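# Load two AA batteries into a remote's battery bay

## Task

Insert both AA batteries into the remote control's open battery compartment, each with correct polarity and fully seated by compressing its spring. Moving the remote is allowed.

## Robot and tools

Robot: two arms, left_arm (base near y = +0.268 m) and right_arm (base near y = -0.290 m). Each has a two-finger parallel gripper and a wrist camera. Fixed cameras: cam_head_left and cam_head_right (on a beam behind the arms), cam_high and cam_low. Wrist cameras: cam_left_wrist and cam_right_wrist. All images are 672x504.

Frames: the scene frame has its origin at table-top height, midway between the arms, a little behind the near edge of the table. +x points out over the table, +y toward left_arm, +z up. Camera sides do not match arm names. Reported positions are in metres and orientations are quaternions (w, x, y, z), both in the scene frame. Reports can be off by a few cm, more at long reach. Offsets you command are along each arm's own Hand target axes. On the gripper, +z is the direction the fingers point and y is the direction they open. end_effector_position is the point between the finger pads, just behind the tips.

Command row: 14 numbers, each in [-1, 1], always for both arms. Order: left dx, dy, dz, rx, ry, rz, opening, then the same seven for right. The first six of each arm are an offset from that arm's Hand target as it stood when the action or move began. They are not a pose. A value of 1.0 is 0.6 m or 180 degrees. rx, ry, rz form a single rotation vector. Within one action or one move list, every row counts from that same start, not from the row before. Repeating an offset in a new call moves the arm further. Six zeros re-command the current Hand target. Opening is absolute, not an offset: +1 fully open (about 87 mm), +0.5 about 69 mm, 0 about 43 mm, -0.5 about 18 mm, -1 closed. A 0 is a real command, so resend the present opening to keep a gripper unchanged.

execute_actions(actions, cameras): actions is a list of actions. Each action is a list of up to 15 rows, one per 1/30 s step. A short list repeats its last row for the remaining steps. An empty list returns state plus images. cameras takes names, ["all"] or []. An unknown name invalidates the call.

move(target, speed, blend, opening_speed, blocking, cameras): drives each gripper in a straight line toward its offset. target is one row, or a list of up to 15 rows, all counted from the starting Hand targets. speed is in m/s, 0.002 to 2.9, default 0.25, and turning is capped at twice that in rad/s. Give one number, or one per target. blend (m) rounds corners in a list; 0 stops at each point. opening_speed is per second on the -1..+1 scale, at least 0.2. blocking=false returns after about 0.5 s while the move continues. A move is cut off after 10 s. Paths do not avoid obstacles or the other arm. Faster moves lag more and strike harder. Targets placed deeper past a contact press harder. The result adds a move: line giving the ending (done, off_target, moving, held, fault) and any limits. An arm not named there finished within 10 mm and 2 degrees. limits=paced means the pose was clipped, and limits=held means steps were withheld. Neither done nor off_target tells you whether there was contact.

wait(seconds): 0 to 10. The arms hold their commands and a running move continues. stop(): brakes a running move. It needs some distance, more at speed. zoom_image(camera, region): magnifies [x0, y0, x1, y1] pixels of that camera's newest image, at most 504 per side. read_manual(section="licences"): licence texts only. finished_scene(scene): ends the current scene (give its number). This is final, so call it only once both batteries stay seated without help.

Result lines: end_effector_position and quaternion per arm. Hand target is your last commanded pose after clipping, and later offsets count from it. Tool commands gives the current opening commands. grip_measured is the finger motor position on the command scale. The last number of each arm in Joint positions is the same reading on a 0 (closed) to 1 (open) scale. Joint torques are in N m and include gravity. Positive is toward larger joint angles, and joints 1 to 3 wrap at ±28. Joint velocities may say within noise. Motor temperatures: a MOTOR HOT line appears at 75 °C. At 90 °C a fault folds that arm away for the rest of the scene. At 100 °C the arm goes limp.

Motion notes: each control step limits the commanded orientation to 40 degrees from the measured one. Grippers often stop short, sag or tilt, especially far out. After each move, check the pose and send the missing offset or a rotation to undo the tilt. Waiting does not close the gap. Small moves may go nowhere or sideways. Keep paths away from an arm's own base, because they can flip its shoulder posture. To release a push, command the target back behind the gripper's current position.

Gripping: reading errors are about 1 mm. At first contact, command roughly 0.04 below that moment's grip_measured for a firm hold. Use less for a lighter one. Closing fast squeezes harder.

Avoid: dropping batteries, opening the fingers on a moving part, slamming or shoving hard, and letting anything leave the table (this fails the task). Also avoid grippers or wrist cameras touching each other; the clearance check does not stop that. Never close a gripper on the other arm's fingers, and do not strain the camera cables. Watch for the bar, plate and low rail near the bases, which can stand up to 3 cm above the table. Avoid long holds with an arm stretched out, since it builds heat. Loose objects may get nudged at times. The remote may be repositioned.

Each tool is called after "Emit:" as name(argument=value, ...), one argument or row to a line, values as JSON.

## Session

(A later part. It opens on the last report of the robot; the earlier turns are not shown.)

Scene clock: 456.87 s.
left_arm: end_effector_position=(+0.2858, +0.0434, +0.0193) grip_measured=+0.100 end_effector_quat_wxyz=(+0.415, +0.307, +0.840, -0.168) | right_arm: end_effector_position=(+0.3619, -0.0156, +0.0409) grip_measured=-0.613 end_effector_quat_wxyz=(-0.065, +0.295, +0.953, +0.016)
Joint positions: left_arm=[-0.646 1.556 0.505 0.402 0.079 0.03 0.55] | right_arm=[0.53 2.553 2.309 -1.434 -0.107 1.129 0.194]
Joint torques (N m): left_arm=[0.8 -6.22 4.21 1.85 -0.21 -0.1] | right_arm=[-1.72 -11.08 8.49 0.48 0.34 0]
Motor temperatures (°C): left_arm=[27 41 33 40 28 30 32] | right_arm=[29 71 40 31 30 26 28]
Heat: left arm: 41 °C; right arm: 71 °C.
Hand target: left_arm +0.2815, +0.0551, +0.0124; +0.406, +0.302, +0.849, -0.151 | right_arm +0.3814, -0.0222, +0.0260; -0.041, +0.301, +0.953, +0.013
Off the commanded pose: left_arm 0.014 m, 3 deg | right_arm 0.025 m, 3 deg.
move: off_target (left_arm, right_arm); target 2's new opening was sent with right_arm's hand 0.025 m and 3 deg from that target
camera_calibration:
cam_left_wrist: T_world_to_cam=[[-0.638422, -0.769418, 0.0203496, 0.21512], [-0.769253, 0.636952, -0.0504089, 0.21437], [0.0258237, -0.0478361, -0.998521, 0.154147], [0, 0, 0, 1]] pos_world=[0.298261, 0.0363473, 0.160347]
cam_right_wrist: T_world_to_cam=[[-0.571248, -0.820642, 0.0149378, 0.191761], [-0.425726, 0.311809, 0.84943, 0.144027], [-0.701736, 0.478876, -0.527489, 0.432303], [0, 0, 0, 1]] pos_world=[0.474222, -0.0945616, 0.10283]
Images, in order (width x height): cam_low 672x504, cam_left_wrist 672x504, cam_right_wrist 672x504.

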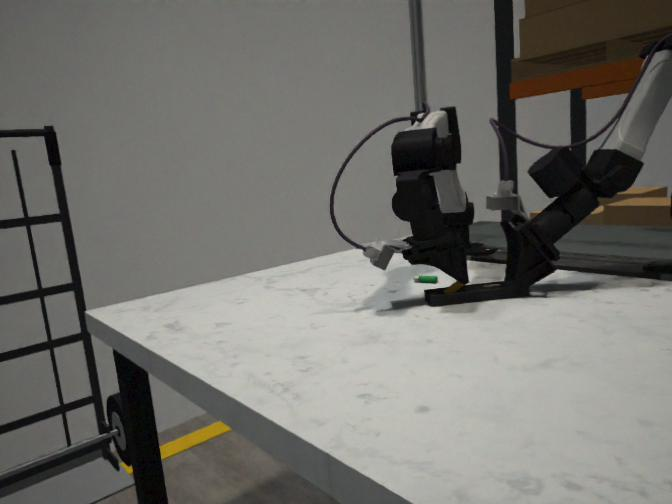

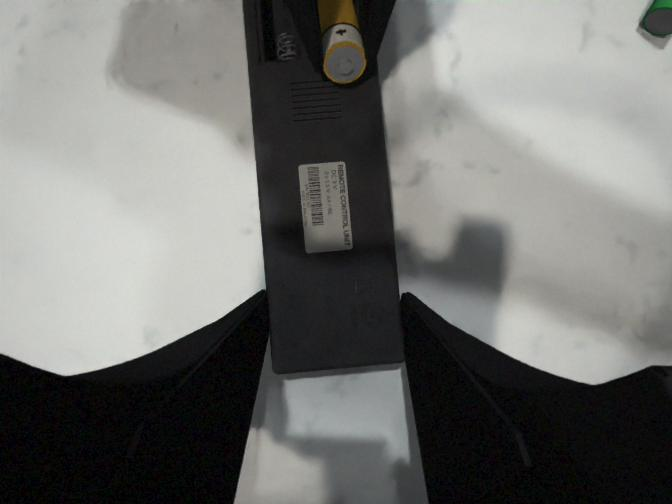

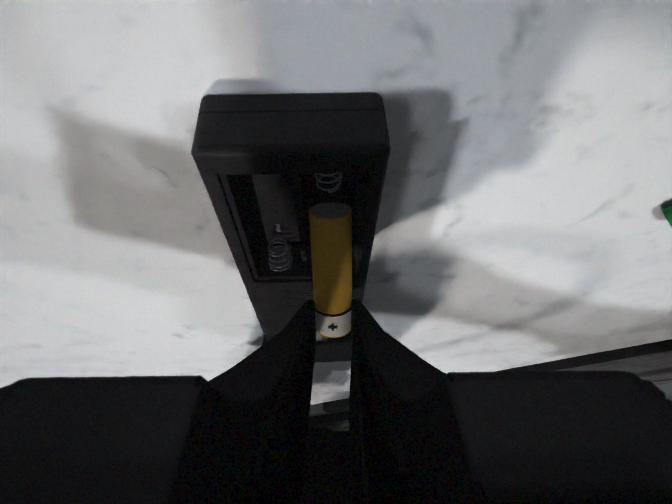

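Emit:
move(
  target=[0,0,0,0,0,0,-0.1,-0.03,0.006,-0.014,0,0,0,-0.9],
  speed=0.05,
  cameras=["cam_right_wrist","cam_left_wrist","cam_low"],
)

Emit:
zoom_image(
  camera="cam_right_wrist",
  region=[200, 100, 500, 350],
)

Emit:
zoom_image(
  camera="cam_low",
  region=[420, 250, 500, 310],
)

Emit:
zoom_image(
  camera="cam_left_wrist",
  region=[230, 0, 430, 120],
)

Scene clock: 459.03 s.
left_arm: end_effector_position=(+0.2880, +0.0447, +0.0200) grip_measured=+0.100 end_effector_quat_wxyz=(+0.419, +0.304, +0.840, -0.163) | right_arm: end_effector_position=(+0.3695, -0.0165, +0.0445) grip_measured=-0.613 end_effector_quat_wxyz=(-0.085, +0.292, +0.952, +0.017)
Joint positions: left_arm=[-0.646 1.556 0.505 0.407 0.066 0.03 0.55] | right_arm=[0.51 2.659 2.51 -1.559 -0.136 1.101 0.194]
Joint torques (N m): left_arm=[0.8 -6.19 4.22 1.81 -0.08 -0.1] | right_arm=[-2.37 -12.74 9.18 0.48 0.55 -0.01]
Motor temperatures (°C): left_arm=[27 41 33 40 28 30 32] | right_arm=[29 71 40 31 30 26 28]
Heat: left arm: 41 °C; right arm: 71 °C.
Hand target: left_arm +0.2815, +0.0551, +0.0124; +0.406, +0.302, +0.849, -0.151 | right_arm +0.3988, -0.0299, +0.0328; -0.042, +0.301, +0.953, +0.013
Off the commanded pose: left_arm 0.014 m, 2 deg | right_arm 0.034 m, 5 deg.
move: off_target (left_arm, right_arm)
camera_calibration:
cam_left_wrist: T_world_to_cam=[[-0.630544, -0.776055, 0.0123616, 0.215575], [-0.775373, 0.629116, -0.054866, 0.217534], [0.0348022, -0.0441802, -0.998417, 0.152223], [0, 0, 0, 1]] pos_world=[0.299302, 0.0371697, 0.161253]
cam_right_wrist: T_world_to_cam=[[-0.56579, -0.824177, 0.024772, 0.192922], [-0.394054, 0.29666, 0.869893, 0.131622], [-0.724295, 0.482415, -0.492618, 0.446811], [0, 0, 0, 1]] pos_world=[0.484643, -0.0955935, 0.100831]
Images, in order (width x height): cam_low 672x504, cam_left_wrist 672x504, cam_right_wrist 672x504.

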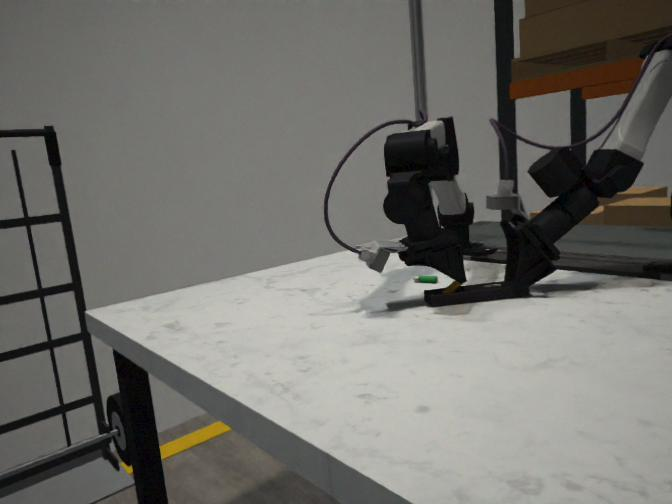

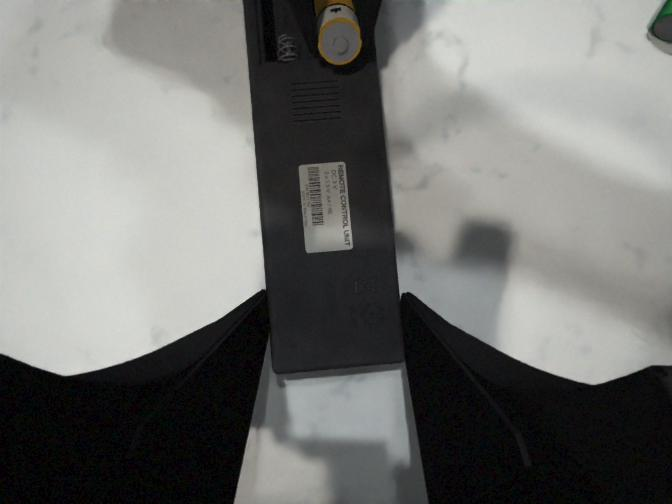

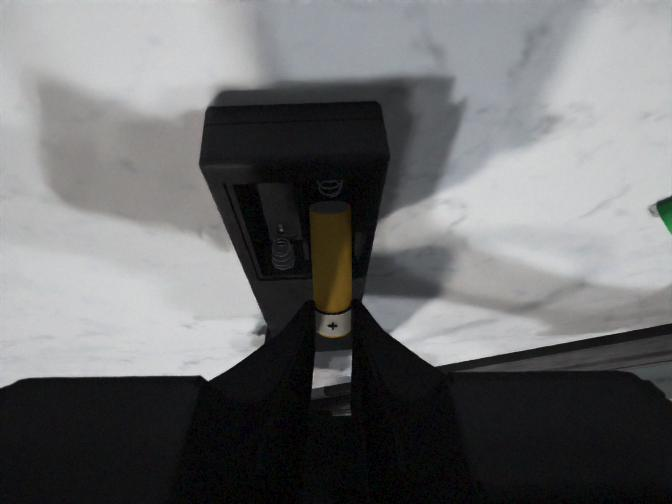

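Scaled by 1.680 from the camera's 672x504 image, which has a finer 960x720 frame.

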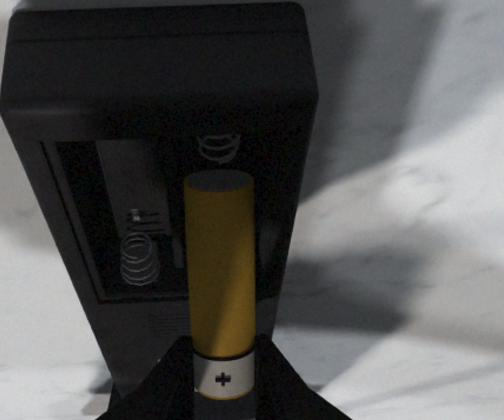

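Scaled by 6.300 from the camera's 672x504 image, which has a finer 960x720 frame.

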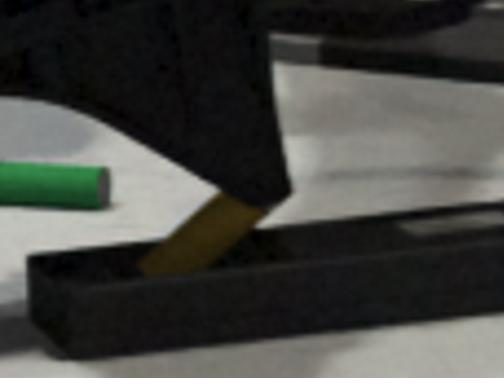

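Scaled by 2.520 from the camera's 672x504 image, which has a finer 960x720 frame.

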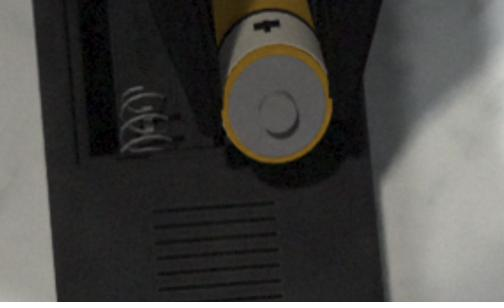

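Emit:
move(
  target=[0,0,0,0,0,0,-0.1,-0.025,0.003,0.003,0,0,0,-0.95],
  speed=0.05,
  cameras=["cam_right_wrist","cam_left_wrist","cam_low"],
)

Emit:
zoom_image(
  camera="cam_right_wrist",
  region=[200, 100, 500, 350],
)

Emit:
zoom_image(
  camera="cam_low",
  region=[420, 250, 500, 310],
)

Emit:
zoom_image(
  camera="cam_left_wrist",
  region=[230, 0, 430, 120],
)

Scene clock: 461.33 s.
left_arm: end_effector_position=(+0.2952, +0.0486, +0.0231) grip_measured=+0.100 end_effector_quat_wxyz=(+0.432, +0.294, +0.839, -0.152) | right_arm: end_effector_position=(+0.3810, -0.0101, +0.0464) grip_measured=-0.613 end_effector_quat_wxyz=(-0.088, +0.286, +0.953, +0.044)
Joint positions: left_arm=[-0.64 1.556 0.505 0.425 0.037 0.03 0.55] | right_arm=[0.496 2.724 2.639 -1.591 -0.176 1.076 0.194]
Joint torques (N m): left_arm=[0.28 -6.2 4.23 1.63 0.24 -0.1] | right_arm=[-3.11 -12.15 9.4 0.34 0.94 0.03]
Motor temperatures (°C): left_arm=[27 41 33 40 28 30 32] | right_arm=[29 70 40 31 30 26 28]
Heat: left arm: 41 °C; right arm: 70 °C.
Hand target: left_arm +0.2815, +0.0551, +0.0124; +0.406, +0.302, +0.849, -0.151 | right_arm +0.4118, -0.0369, +0.0297; -0.042, +0.300, +0.953, +0.013
Off the commanded pose: left_arm 0.019 m, 3 deg | right_arm 0.044 m, 7 deg.
joint read past its limit (right arm) — joint 4 (wrist pitch), lower limit.
move: off_target (left_arm, right_arm)
camera_calibration:
cam_left_wrist: T_world_to_cam=[[-0.607138, -0.794577, -0.00562118, 0.217527], [-0.792255, 0.605877, -0.072421, 0.227358], [0.0609498, -0.0395162, -0.997358, 0.147275], [0, 0, 0, 1]] pos_world=[0.303218, 0.0409112, 0.164575]
cam_right_wrist: T_world_to_cam=[[-0.559926, -0.828136, -0.0259508, 0.204666], [-0.404848, 0.246133, 0.880634, 0.135721], [-0.722897, 0.503596, -0.473086, 0.451776], [0, 0, 0, 1]] pos_world=[0.496132, -0.091427, 0.0995196]
Images, in order (width x height): cam_low 672x504, cam_left_wrist 672x504, cam_right_wrist 672x504.

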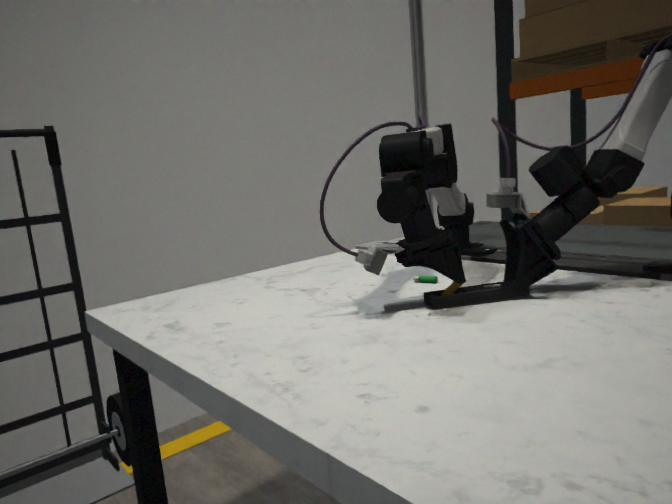

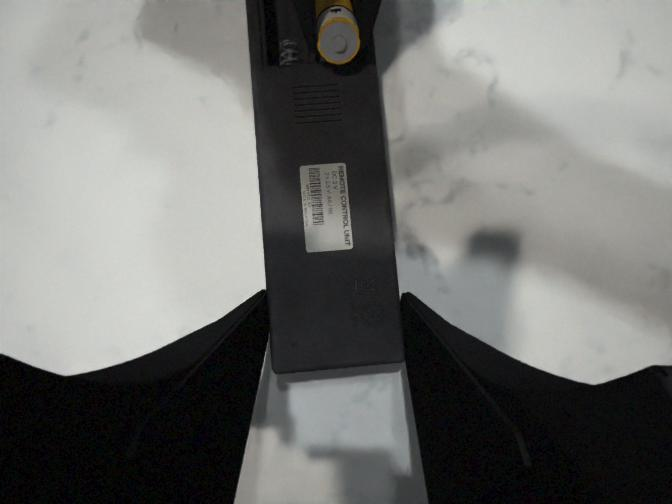

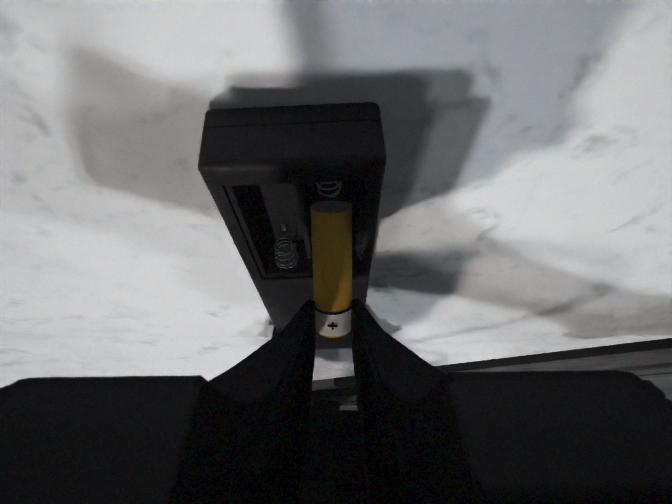

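Scaled by 1.680 from the camera's 672x504 image, which has a finer 960x720 frame.

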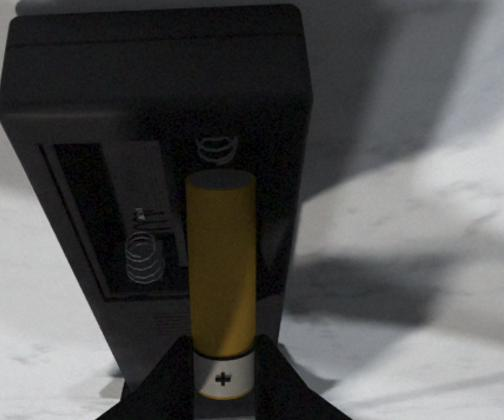

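Scaled by 6.300 from the camera's 672x504 image, which has a finer 960x720 frame.

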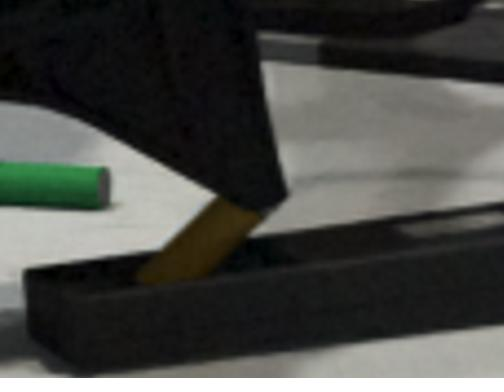

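Scaled by 2.520 from the camera's 672x504 image, which has a finer 960x720 frame.

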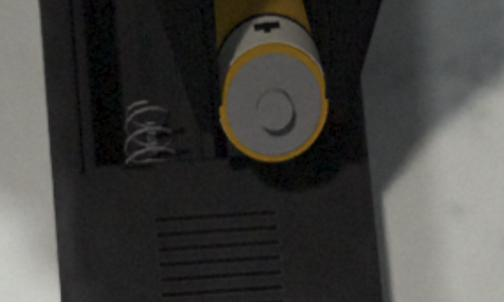

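Emit:
execute_actions(
  actions=[],
)

Emit:
zoom_image(
  camera="cam_right_wrist",
  region=[200, 150, 500, 400],
)

Scene clock: 466.93 s.
left_arm: end_effector_position=(+0.2952, +0.0486, +0.0231) grip_measured=+0.100 end_effector_quat_wxyz=(+0.432, +0.294, +0.839, -0.152) | right_arm: end_effector_position=(+0.3810, -0.0101, +0.0464) grip_measured=-0.613 end_effector_quat_wxyz=(-0.088, +0.286, +0.953, +0.044)
Joint positions: left_arm=[-0.64 1.556 0.505 0.425 0.037 0.03 0.55] | right_arm=[0.496 2.724 2.639 -1.591 -0.176 1.076 0.194]
Joint velocities: within noise
Joint torques (N m): left_arm=[0.28 -6.2 4.23 1.63 0.24 -0.1] | right_arm=[-3.14 -12.19 9.43 0.39 0.92 0.01]
Motor temperatures (°C): left_arm=[27 41 33 39 28 30 32] | right_arm=[29 71 41 31 30 26 28]
Heat: left arm: 41 °C; right arm: 71 °C.
Hand target: left_arm +0.2815, +0.0551, +0.0124; +0.406, +0.302, +0.849, -0.151 | right_arm +0.4118, -0.0369, +0.0297; -0.042, +0.301, +0.953, +0.013
Tool commands: left_gripper/opening=-0.1 right_gripper/opening=-0.95
Off the commanded pose: left_arm 0.019 m, 3 deg | right_arm 0.044 m, 7 deg.
joint read past its limit (right arm) — joint 4 (wrist pitch), lower limit.
camera_calibration:
cam_left_wrist: T_world_to_cam=[[-0.607138, -0.794577, -0.00562118, 0.217527], [-0.792255, 0.605877, -0.072421, 0.227358], [0.0609498, -0.0395162, -0.997358, 0.147275], [0, 0, 0, 1]] pos_world=[0.303218, 0.0409112, 0.164575]
cam_right_wrist: T_world_to_cam=[[-0.559926, -0.828136, -0.0259508, 0.204666], [-0.404848, 0.246133, 0.880634, 0.135721], [-0.722897, 0.503596, -0.473086, 0.451776], [0, 0, 0, 1]] pos_world=[0.496132, -0.091427, 0.0995196]

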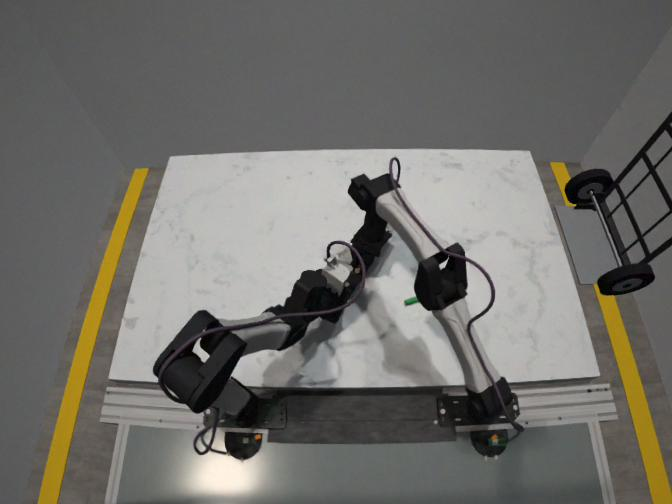

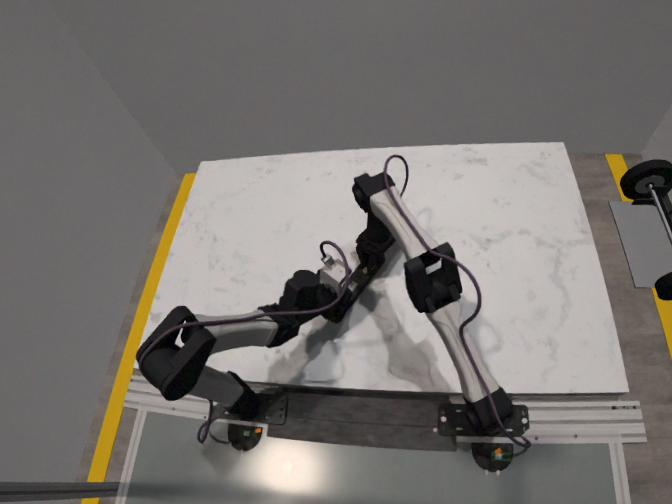

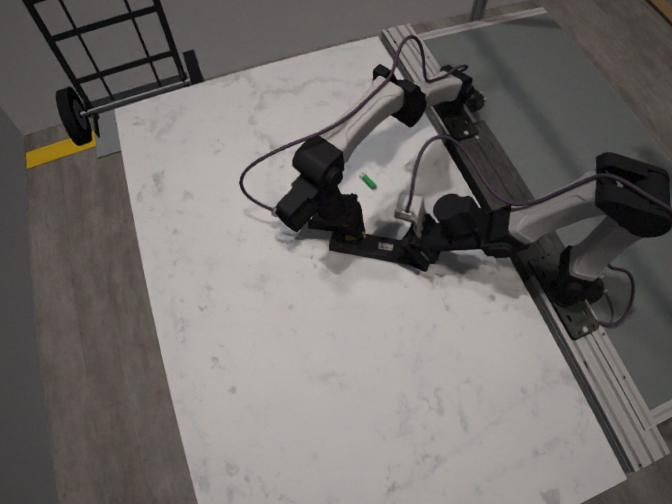

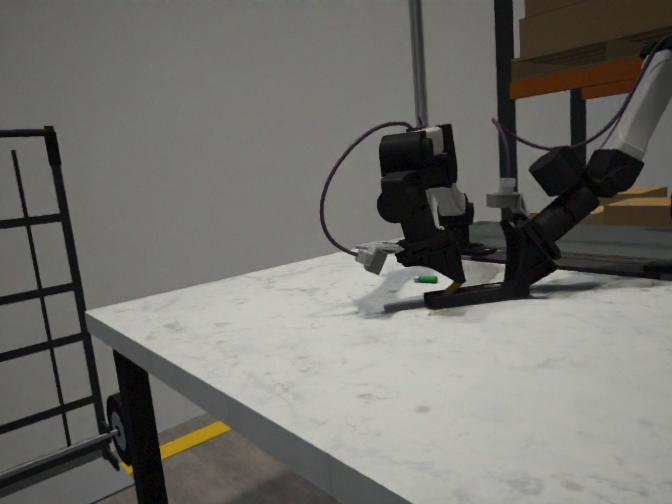

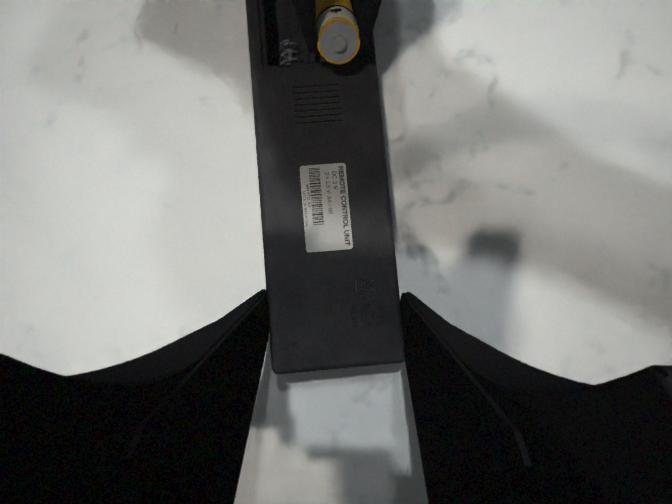

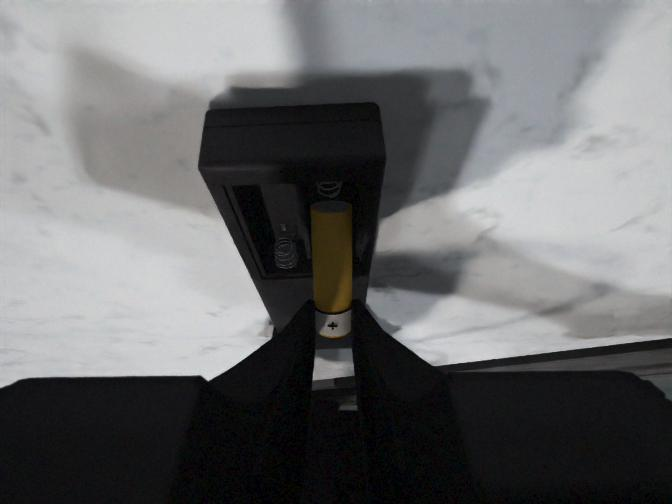

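Scaled by 1.680 from the camera's 672x504 image, which has a finer 960x720 frame.

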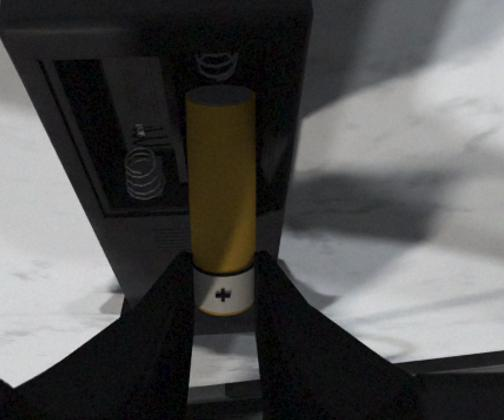

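Emit:
move(
  target=[0,0,0,0,0,0,-0.2,0,0,0,0,0,0,-0.95],
  speed=0.1,
)

Emit:
wait(
  seconds=0.1,
  cameras=["cam_right_wrist"],
)

Emit:
zoom_image(
  camera="cam_right_wrist",
  region=[200, 80, 420, 360],
)

Scene clock: 469.67 s.
left_arm: end_effector_position=(+0.2952, +0.0486, +0.0231) grip_measured=+0.100 end_effector_quat_wxyz=(+0.432, +0.294, +0.839, -0.152) | right_arm: end_effector_position=(+0.3810, -0.0101, +0.0464) grip_measured=-0.613 end_effector_quat_wxyz=(-0.088, +0.286, +0.953, +0.044)
Joint positions: left_arm=[-0.64 1.556 0.505 0.425 0.037 0.03 0.55] | right_arm=[0.496 2.724 2.639 -1.591 -0.176 1.076 0.194]
Joint torques (N m): left_arm=[0.28 -6.2 4.22 1.63 0.24 -0.1] | right_arm=[-3.32 -12.08 9.59 0.4 0.91 0.02]
Motor temperatures (°C): left_arm=[27 41 33 39 28 30 32] | right_arm=[29 71 41 31 30 26 28]
Heat: left arm: 41 °C; right arm: 71 °C.
Hand target: left_arm +0.2815, +0.0551, +0.0124; +0.406, +0.302, +0.849, -0.151 | right_arm +0.4118, -0.0369, +0.0297; -0.042, +0.301, +0.953, +0.013
Off the commanded pose: left_arm 0.019 m, 3 deg | right_arm 0.044 m, 7 deg.
joint read past its limit (right arm) — joint 4 (wrist pitch), lower limit.
move: off_target (left_arm, right_arm)

Scene clock: 469.77 s.
left_arm: end_effector_position=(+0.2952, +0.0486, +0.0231) grip_measured=+0.100 end_effector_quat_wxyz=(+0.432, +0.294, +0.839, -0.152) | right_arm: end_effector_position=(+0.3810, -0.0101, +0.0464) grip_measured=-0.613 end_effector_quat_wxyz=(-0.088, +0.286, +0.953, +0.044)
Joint positions: left_arm=[-0.64 1.556 0.505 0.425 0.037 0.03 0.55] | right_arm=[0.496 2.724 2.639 -1.591 -0.176 1.076 0.194]
Joint torques (N m): left_arm=[0.28 -6.2 4.23 1.63 0.24 -0.1] | right_arm=[-3.25 -12.19 9.54 0.39 0.93 -0.02]
Motor temperatures (°C): left_arm=[27 41 33 39 28 30 32] | right_arm=[29 71 41 31 30 26 28]
Heat: left arm: 41 °C; right arm: 71 °C.
Hand target: left_arm +0.2815, +0.0551, +0.0124; +0.406, +0.302, +0.849, -0.151 | right_arm +0.4118, -0.0369, +0.0297; -0.042, +0.301, +0.953, +0.013
Tool commands: left_gripper/opening=-0.2 right_gripper/opening=-0.95
Off the commanded pose: left_arm 0.019 m, 3 deg | right_arm 0.044 m, 7 deg.
joint read past its limit (right arm) — joint 4 (wrist pitch), lower limit.
wait: 0.10 s; no rest
camera_calibration:
cam_right_wrist: T_world_to_cam=[[-0.559926, -0.828136, -0.0259508, 0.204666], [-0.404848, 0.246133, 0.880634, 0.135721], [-0.722897, 0.503596, -0.473086, 0.451776], [0, 0, 0, 1]] pos_world=[0.496132, -0.091427, 0.0995196]
Images, in order (width x height): cam_right_wrist 672x504.

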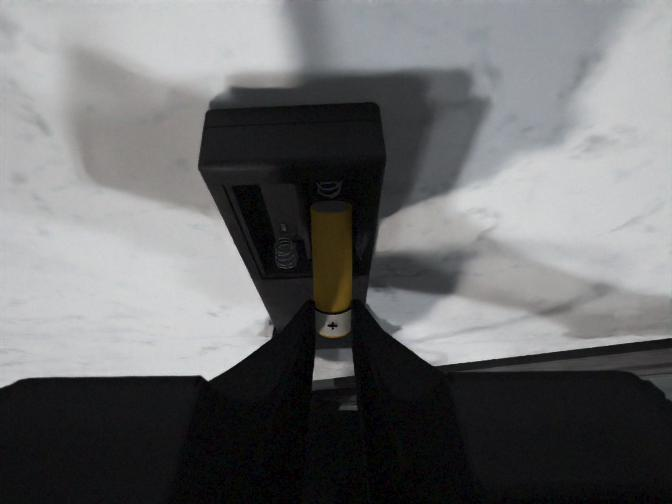

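Scaled by 1.800 from the camera's 672x504 image, which has a finer 960x720 frame.

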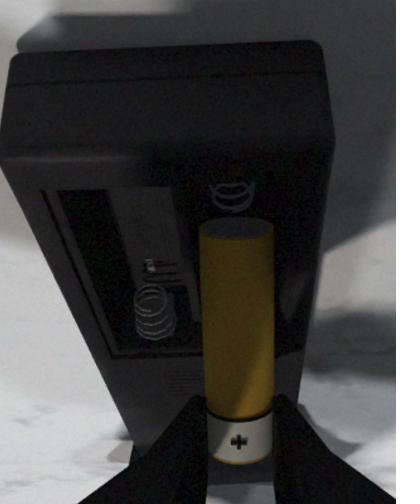

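Emit:
move(
  target=[-0.03,0,0.0,0,0,0,-0.2,0,0,0.01,0,-0.08,0,-0.95],
  speed=0.1,
  cameras=["cam_right_wrist","cam_left_wrist"],
)

Scene clock: 473.93 s.
left_arm: end_effector_position=(+0.2942, +0.0472, +0.0234) grip_measured=+0.100 end_effector_quat_wxyz=(+0.417, +0.298, +0.845, -0.152) | right_arm: end_effector_position=(+0.3754, -0.0092, +0.0415) grip_measured=-0.613 end_effector_quat_wxyz=(-0.017, +0.286, +0.958, +0.007)
Joint positions: left_arm=[-0.64 1.556 0.538 0.36 0.047 0.03 0.55] | right_arm=[0.557 2.579 2.381 -1.428 -0.026 1.137 0.194]
Joint torques (N m): left_arm=[0.06 -7.41 7.2 1.47 0.11 -0.11] | right_arm=[-1.91 -14.57 4.05 0.94 1.57 0.13]
Motor temperatures (°C): left_arm=[27 41 33 39 28 30 32] | right_arm=[29 71 41 31 31 26 28]
Heat: left arm: 41 °C; right arm: 71 °C.
Hand target: left_arm +0.2904, +0.0480, +0.0265; +0.406, +0.302, +0.849, -0.151 | right_arm +0.4115, -0.0365, +0.0237; +0.078, +0.300, +0.950, -0.025
Off the commanded pose: left_arm 0.005 m, 1 deg | right_arm 0.049 m, 12 deg.
move: off_target (right_arm)
camera_calibration:
cam_left_wrist: T_world_to_cam=[[-0.613612, -0.789607, 0.00119087, 0.21733], [-0.788985, 0.613067, -0.0406368, 0.225378], [0.031357, -0.0258748, -0.999173, 0.155567], [0, 0, 0, 1]] pos_world=[0.306298, 0.0374588, 0.164339]
cam_right_wrist: T_world_to_cam=[[-0.554417, -0.832237, 0.0018751, 0.198966], [-0.504259, 0.337716, 0.794777, 0.179217], [-0.662076, 0.439692, -0.606899, 0.427035], [0, 0, 0, 1]] pos_world=[0.483412, -0.0827013, 0.116357]
Images, in order (width x height): cam_left_wrist 672x504, cam_right_wrist 672x504.

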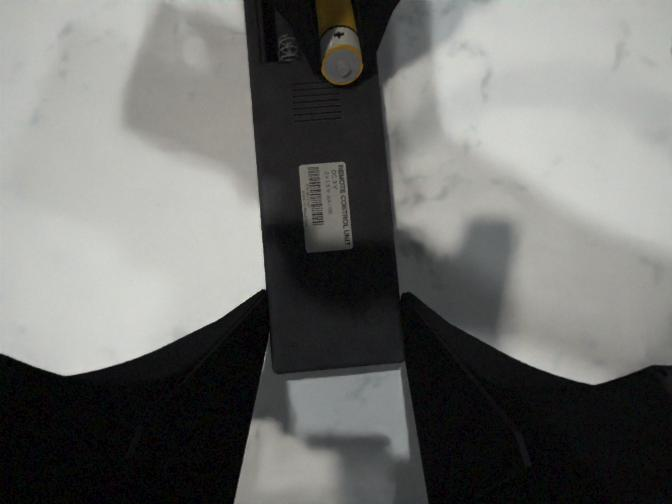

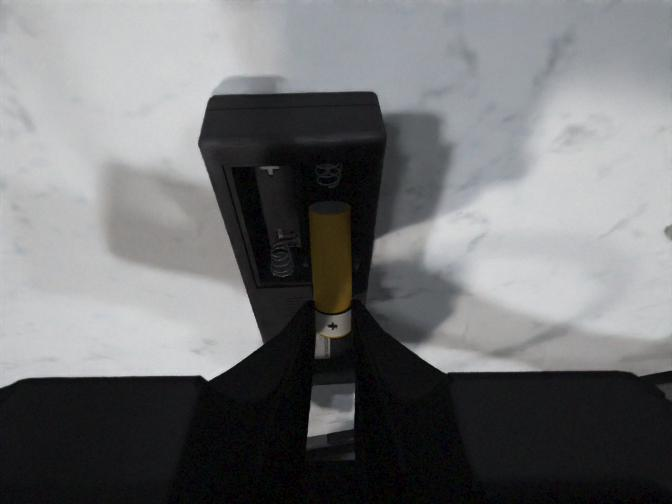

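Emit:
move(
  target=[0.05,0,0.0,0,0,0,-0.2,-0.03,0,-0.035,0,0.05,0,-0.95],
  speed=0.1,
  cameras=["cam_right_wrist","cam_left_wrist"],
)

Scene clock: 476.53 s.
left_arm: end_effector_position=(+0.2942, +0.0475, +0.0236) grip_measured=+0.099 end_effector_quat_wxyz=(+0.445, +0.293, +0.831, -0.160) | right_arm: end_effector_position=(+0.3926, -0.0224, +0.0512) grip_measured=-0.613 end_effector_quat_wxyz=(-0.039, +0.288, +0.957, +0.018)
Joint positions: left_arm=[-0.639 1.556 0.472 0.492 0.047 0.03 0.549] | right_arm=[0.5 2.707 2.656 -1.591 -0.07 1.085 0.194]
Joint torques (N m): left_arm=[0.36 -5.2 3.15 1.54 0.14 -0.09] | right_arm=[-3.04 -13.61 10.15 0.42 0.74 -0.06]
Motor temperatures (°C): left_arm=[27 41 33 39 28 30 32] | right_arm=[29 71 41 31 31 26 28]
Heat: left arm: 41 °C; right arm: 71 °C.
Hand target: left_arm +0.2757, +0.0598, +0.0031; +0.406, +0.302, +0.849, -0.151 | right_arm +0.4232, -0.0448, +0.0473; +0.003, +0.301, +0.954, -0.001
Off the commanded pose: left_arm 0.030 m, 5 deg | right_arm 0.038 m, 6 deg.
joint read past its limit (right arm) — joint 4 (wrist pitch), lower limit.
joint sent to its limit (right arm) — joint 4 (wrist pitch), lower limit. The joint targets still meet the commanded pose.
move: off_target (left_arm, right_arm)
camera_calibration:
cam_left_wrist: T_world_to_cam=[[-0.612866, -0.790186, -0.00099142, 0.217435], [-0.785668, 0.609496, -0.106019, 0.225954], [0.0843792, -0.0641967, -0.994364, 0.141944], [0, 0, 0, 1]] pos_world=[0.298807, 0.0432087, 0.165315]
cam_right_wrist: T_world_to_cam=[[-0.559233, -0.828989, -0.00593487, 0.199818], [-0.472857, 0.313091, 0.823639, 0.170306], [-0.680929, 0.463412, -0.567084, 0.456044], [0, 0, 0, 1]] pos_world=[0.502809, -0.099011, 0.119531]
Images, in order (width x height): cam_left_wrist 672x504, cam_right_wrist 672x504.

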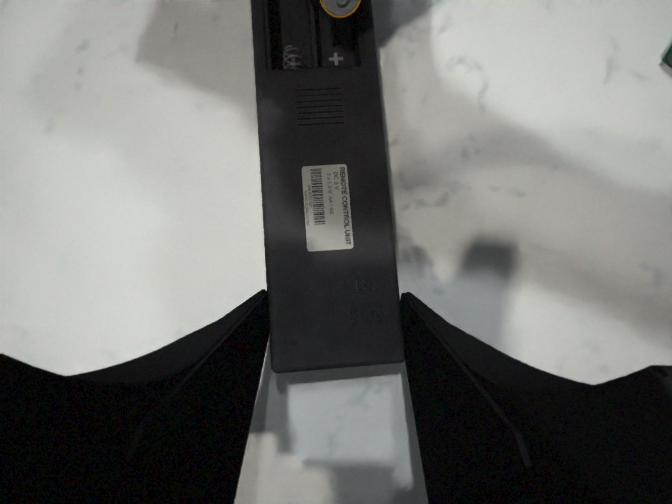

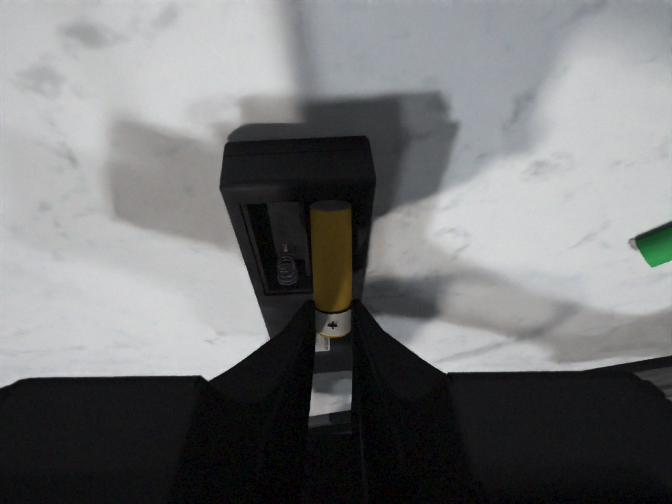

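Emit:
move(
  target=[
    [0,0,0,0,0,0,-0.2,0.0,0,0.02,0,-0.08,0,-0.95],
    [0,0,0,0,0,0,-0.2,0.0,0,0.04,0,-0.16,0,-0.95],
  ],
  speed=0.15,
  cameras=["cam_right_wrist","cam_left_wrist"],
)

Emit:
zoom_image(
  camera="cam_right_wrist",
  region=[200, 80, 420, 360],
)

Scene clock: 480.73 s.
left_arm: end_effector_position=(+0.2941, +0.0468, +0.0241) grip_measured=+0.098 end_effector_quat_wxyz=(+0.445, +0.294, +0.830, -0.161) | right_arm: end_effector_position=(+0.3844, -0.0187, +0.0376) grip_measured=-0.613 end_effector_quat_wxyz=(+0.157, +0.273, +0.948, -0.047)
Joint positions: left_arm=[-0.639 1.556 0.472 0.494 0.05 0.03 0.549] | right_arm=[0.657 2.395 2.054 -1.159 0.313 1.2 0.194]
Joint torques (N m): left_arm=[0.36 -5.22 3.17 1.5 0.11 -0.09] | right_arm=[-2.37 -12.03 3.66 1.3 1.64 0.14]
Motor temperatures (°C): left_arm=[27 41 33 39 27 30 32] | right_arm=[29 72 41 31 32 26 28]
Heat: left arm: 41 °C; right arm: 72 °C.
Hand target: left_arm +0.2757, +0.0598, +0.0031; +0.406, +0.302, +0.849, -0.151 | right_arm +0.4233, -0.0449, +0.0234; +0.241, +0.291, +0.923, -0.076
Off the commanded pose: left_arm 0.031 m, 5 deg | right_arm 0.049 m, 11 deg.
move: off_target (left_arm, right_arm)
camera_calibration:
cam_left_wrist: T_world_to_cam=[[-0.615141, -0.788416, 0.000775368, 0.217376], [-0.783824, 0.611452, -0.108387, 0.2258], [0.0849796, -0.0672808, -0.994109, 0.142352], [0, 0, 0, 1]] pos_world=[0.298608, 0.0428944, 0.165818]
cam_right_wrist: T_world_to_cam=[[-0.54064, -0.841232, 0.00608608, 0.190449], [-0.713602, 0.462423, 0.526248, 0.28297], [-0.445511, 0.280168, -0.850309, 0.35783], [0, 0, 0, 1]] pos_world=[0.46431, -0.0708918, 0.154194]
Images, in order (width x height): cam_left_wrist 672x504, cam_right_wrist 672x504.

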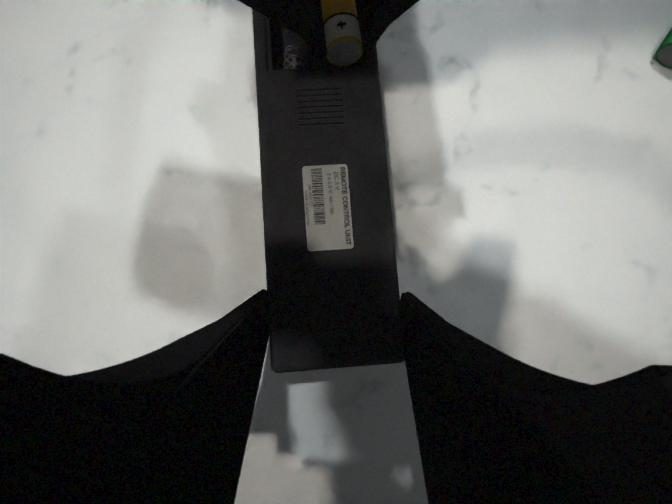

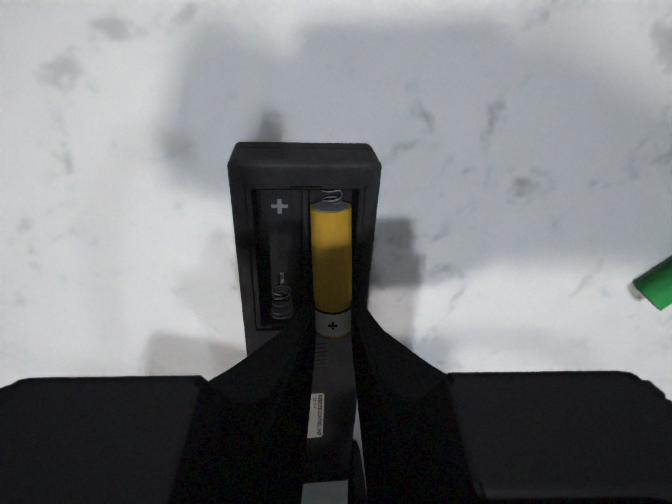

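Scaled by 1.800 from the camera's 672x504 image, which has a finer 960x720 frame.

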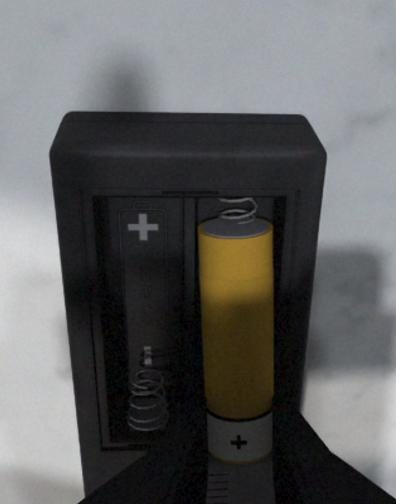

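Emit:
move(
  target=[0.03,0,0,0,0,0,-0.3,-0.055,0,0.03,0,0,0,-1],
  speed=0.1,
  cameras=["cam_right_wrist","cam_left_wrist"],
)

Emit:
zoom_image(
  camera="cam_right_wrist",
  region=[200, 80, 420, 360],
)

Scene clock: 482.80 s.
left_arm: end_effector_position=(+0.2925, +0.0479, +0.0228) grip_measured=+0.097 end_effector_quat_wxyz=(+0.466, +0.291, +0.819, -0.168) | right_arm: end_effector_position=(+0.3870, -0.0218, +0.0375) grip_measured=-0.613 end_effector_quat_wxyz=(+0.141, +0.261, +0.954, -0.036)
Joint positions: left_arm=[-0.639 1.565 0.415 0.61 0.051 0.03 0.548] | right_arm=[0.633 2.395 2.055 -1.152 0.27 1.15 0.194]
Joint torques (N m): left_arm=[0.58 -4.21 2.11 1.22 0.12 -0.08] | right_arm=[-5.87 -9.95 8.2 1.32 1.95 -0.15]
Motor temperatures (°C): left_arm=[27 41 33 39 27 30 32] | right_arm=[29 71 41 31 32 26 28]
Heat: left arm: 41 °C; right arm: 71 °C.
Hand target: left_arm +0.2669, +0.0668, -0.0111; +0.406, +0.302, +0.849, -0.151 | right_arm +0.4542, -0.0665, +0.0238; +0.240, +0.291, +0.923, -0.076
Off the commanded pose: left_arm 0.046 m, 8 deg | right_arm 0.082 m, 13 deg.
move: off_target (left_arm, right_arm)
camera_calibration:
cam_left_wrist: T_world_to_cam=[[-0.615268, -0.788317, -0.000761442, 0.217294], [-0.778406, 0.607685, -0.15749, 0.2235], [0.124615, -0.0963057, -0.98752, 0.130857], [0, 0, 0, 1]] pos_world=[0.291362, 0.0480816, 0.164588]
cam_right_wrist: T_world_to_cam=[[-0.515706, -0.856761, -0.00275066, 0.179563], [-0.712115, 0.426851, 0.557396, 0.283747], [-0.476381, 0.289411, -0.830242, 0.371106], [0, 0, 0, 1]] pos_world=[0.47145, -0.0746771, 0.150443]
Images, in order (width x height): cam_left_wrist 672x504, cam_right_wrist 672x504.

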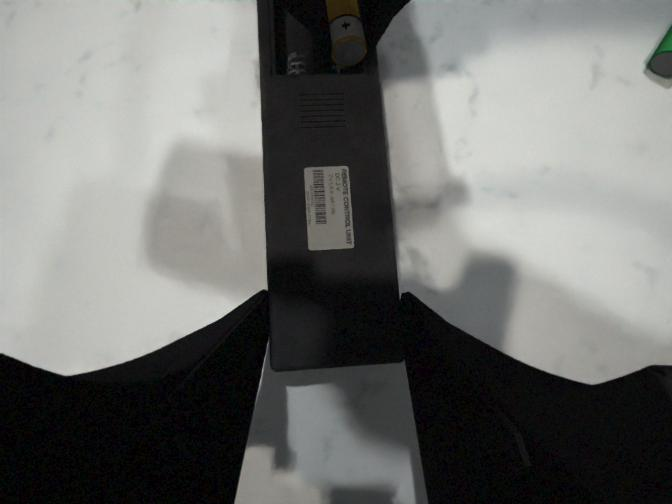

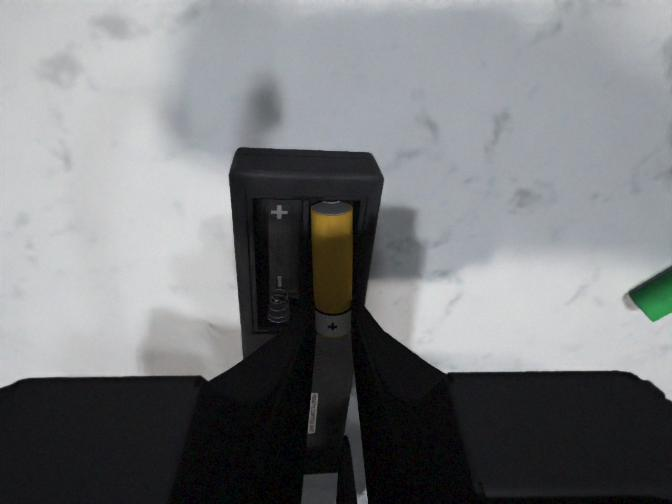

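Scaled by 1.800 from the camera's 672x504 image, which has a finer 960x720 frame.

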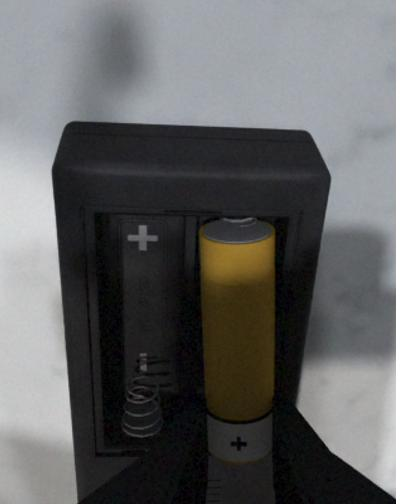

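Emit:
move(
  target=[0.01,0,0,0,0,0,-0.3,0.0,0,0.045,0,-0.05,0,-1],
  speed=0.1,
  cameras=["cam_right_wrist","cam_left_wrist","cam_low"],
)

Emit:
zoom_image(
  camera="cam_right_wrist",
  region=[200, 80, 420, 360],
)

Emit:
zoom_image(
  camera="cam_low",
  region=[360, 220, 600, 330],
)

Scene clock: 485.03 s.
left_arm: end_effector_position=(+0.2923, +0.0480, +0.0210) grip_measured=+0.095 end_effector_quat_wxyz=(+0.472, +0.290, +0.815, -0.169) | right_arm: end_effector_position=(+0.3878, -0.0219, +0.0360) grip_measured=-0.613 end_effector_quat_wxyz=(+0.154, +0.257, +0.953, -0.039)
Joint positions: left_arm=[-0.639 1.578 0.399 0.652 0.051 0.03 0.547] | right_arm=[0.642 2.386 2.031 -1.127 0.297 1.15 0.194]
Joint torques (N m): left_arm=[0.65 -4.41 1.52 1.11 0.13 -0.08] | right_arm=[-4.75 -8.08 2.95 1.98 2.82 -0.06]
Motor temperatures (°C): left_arm=[27 40 33 39 27 30 33] | right_arm=[30 70 40 32 33 26 28]
Heat: left arm: 40 °C; right arm: 70 °C.
Hand target: left_arm +0.2639, +0.0691, -0.0158; +0.406, +0.302, +0.849, -0.151 | right_arm +0.4649, -0.0741, +0.0002; +0.312, +0.284, +0.901, -0.099
Off the commanded pose: left_arm 0.051 m, 9 deg | right_arm 0.100 m, 21 deg.
move: off_target (left_arm, right_arm)
camera_calibration:
cam_left_wrist: T_world_to_cam=[[-0.615188, -0.78838, -0.00129378, 0.217358], [-0.776628, 0.606298, -0.17103, 0.222778], [0.135621, -0.104211, -0.985265, 0.126287], [0, 0, 0, 1]] pos_world=[0.289604, 0.0494512, 0.162809]
cam_right_wrist: T_world_to_cam=[[-0.510703, -0.859755, -0.00169878, 0.177789], [-0.727528, 0.431104, 0.533715, 0.292198], [-0.458132, 0.273806, -0.845663, 0.363414], [0, 0, 0, 1]] pos_world=[0.469872, -0.0726178, 0.151677]
Images, in order (width x height): cam_low 672x504, cam_left_wrist 672x504, cam_right_wrist 672x504.

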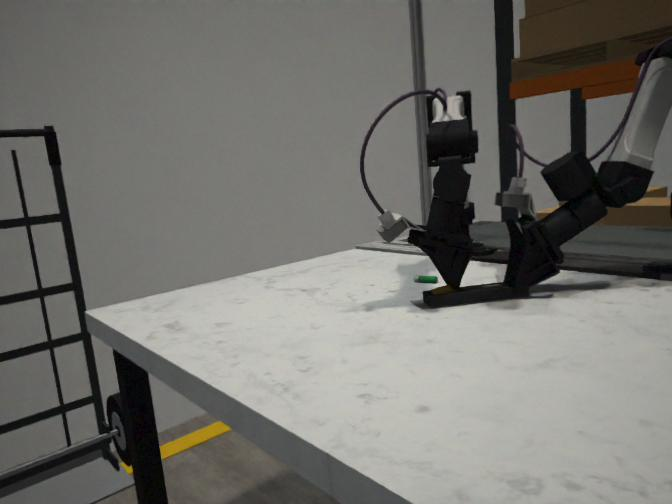

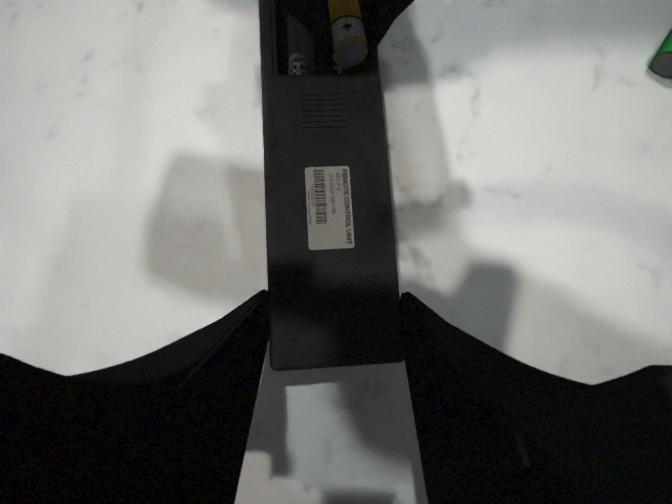

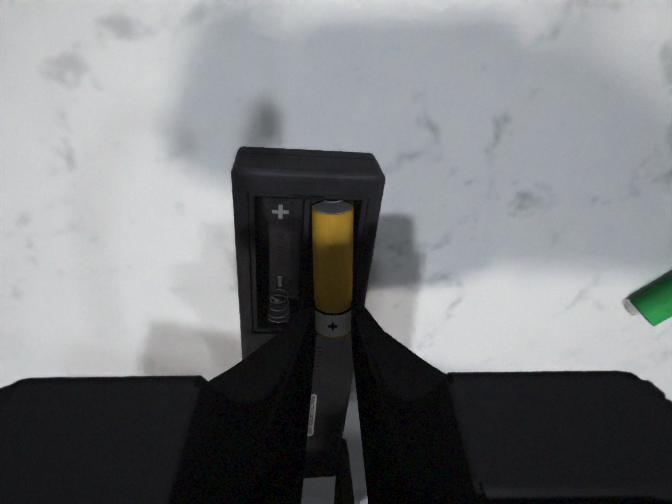

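Scaled by 1.800 from the camera's 672x504 image, which has a finer 960x720 frame.

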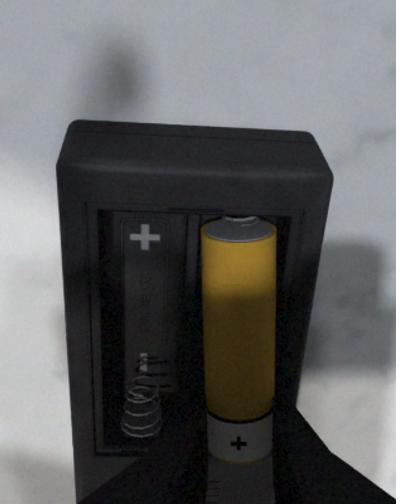

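Scaled by 2.100 from the camera's 672x504 image, which has a finer 960x720 frame.

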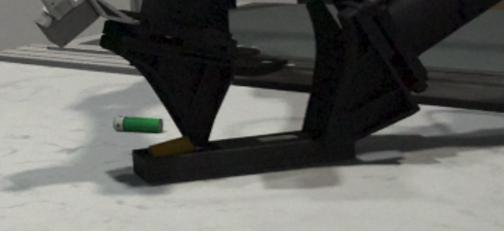

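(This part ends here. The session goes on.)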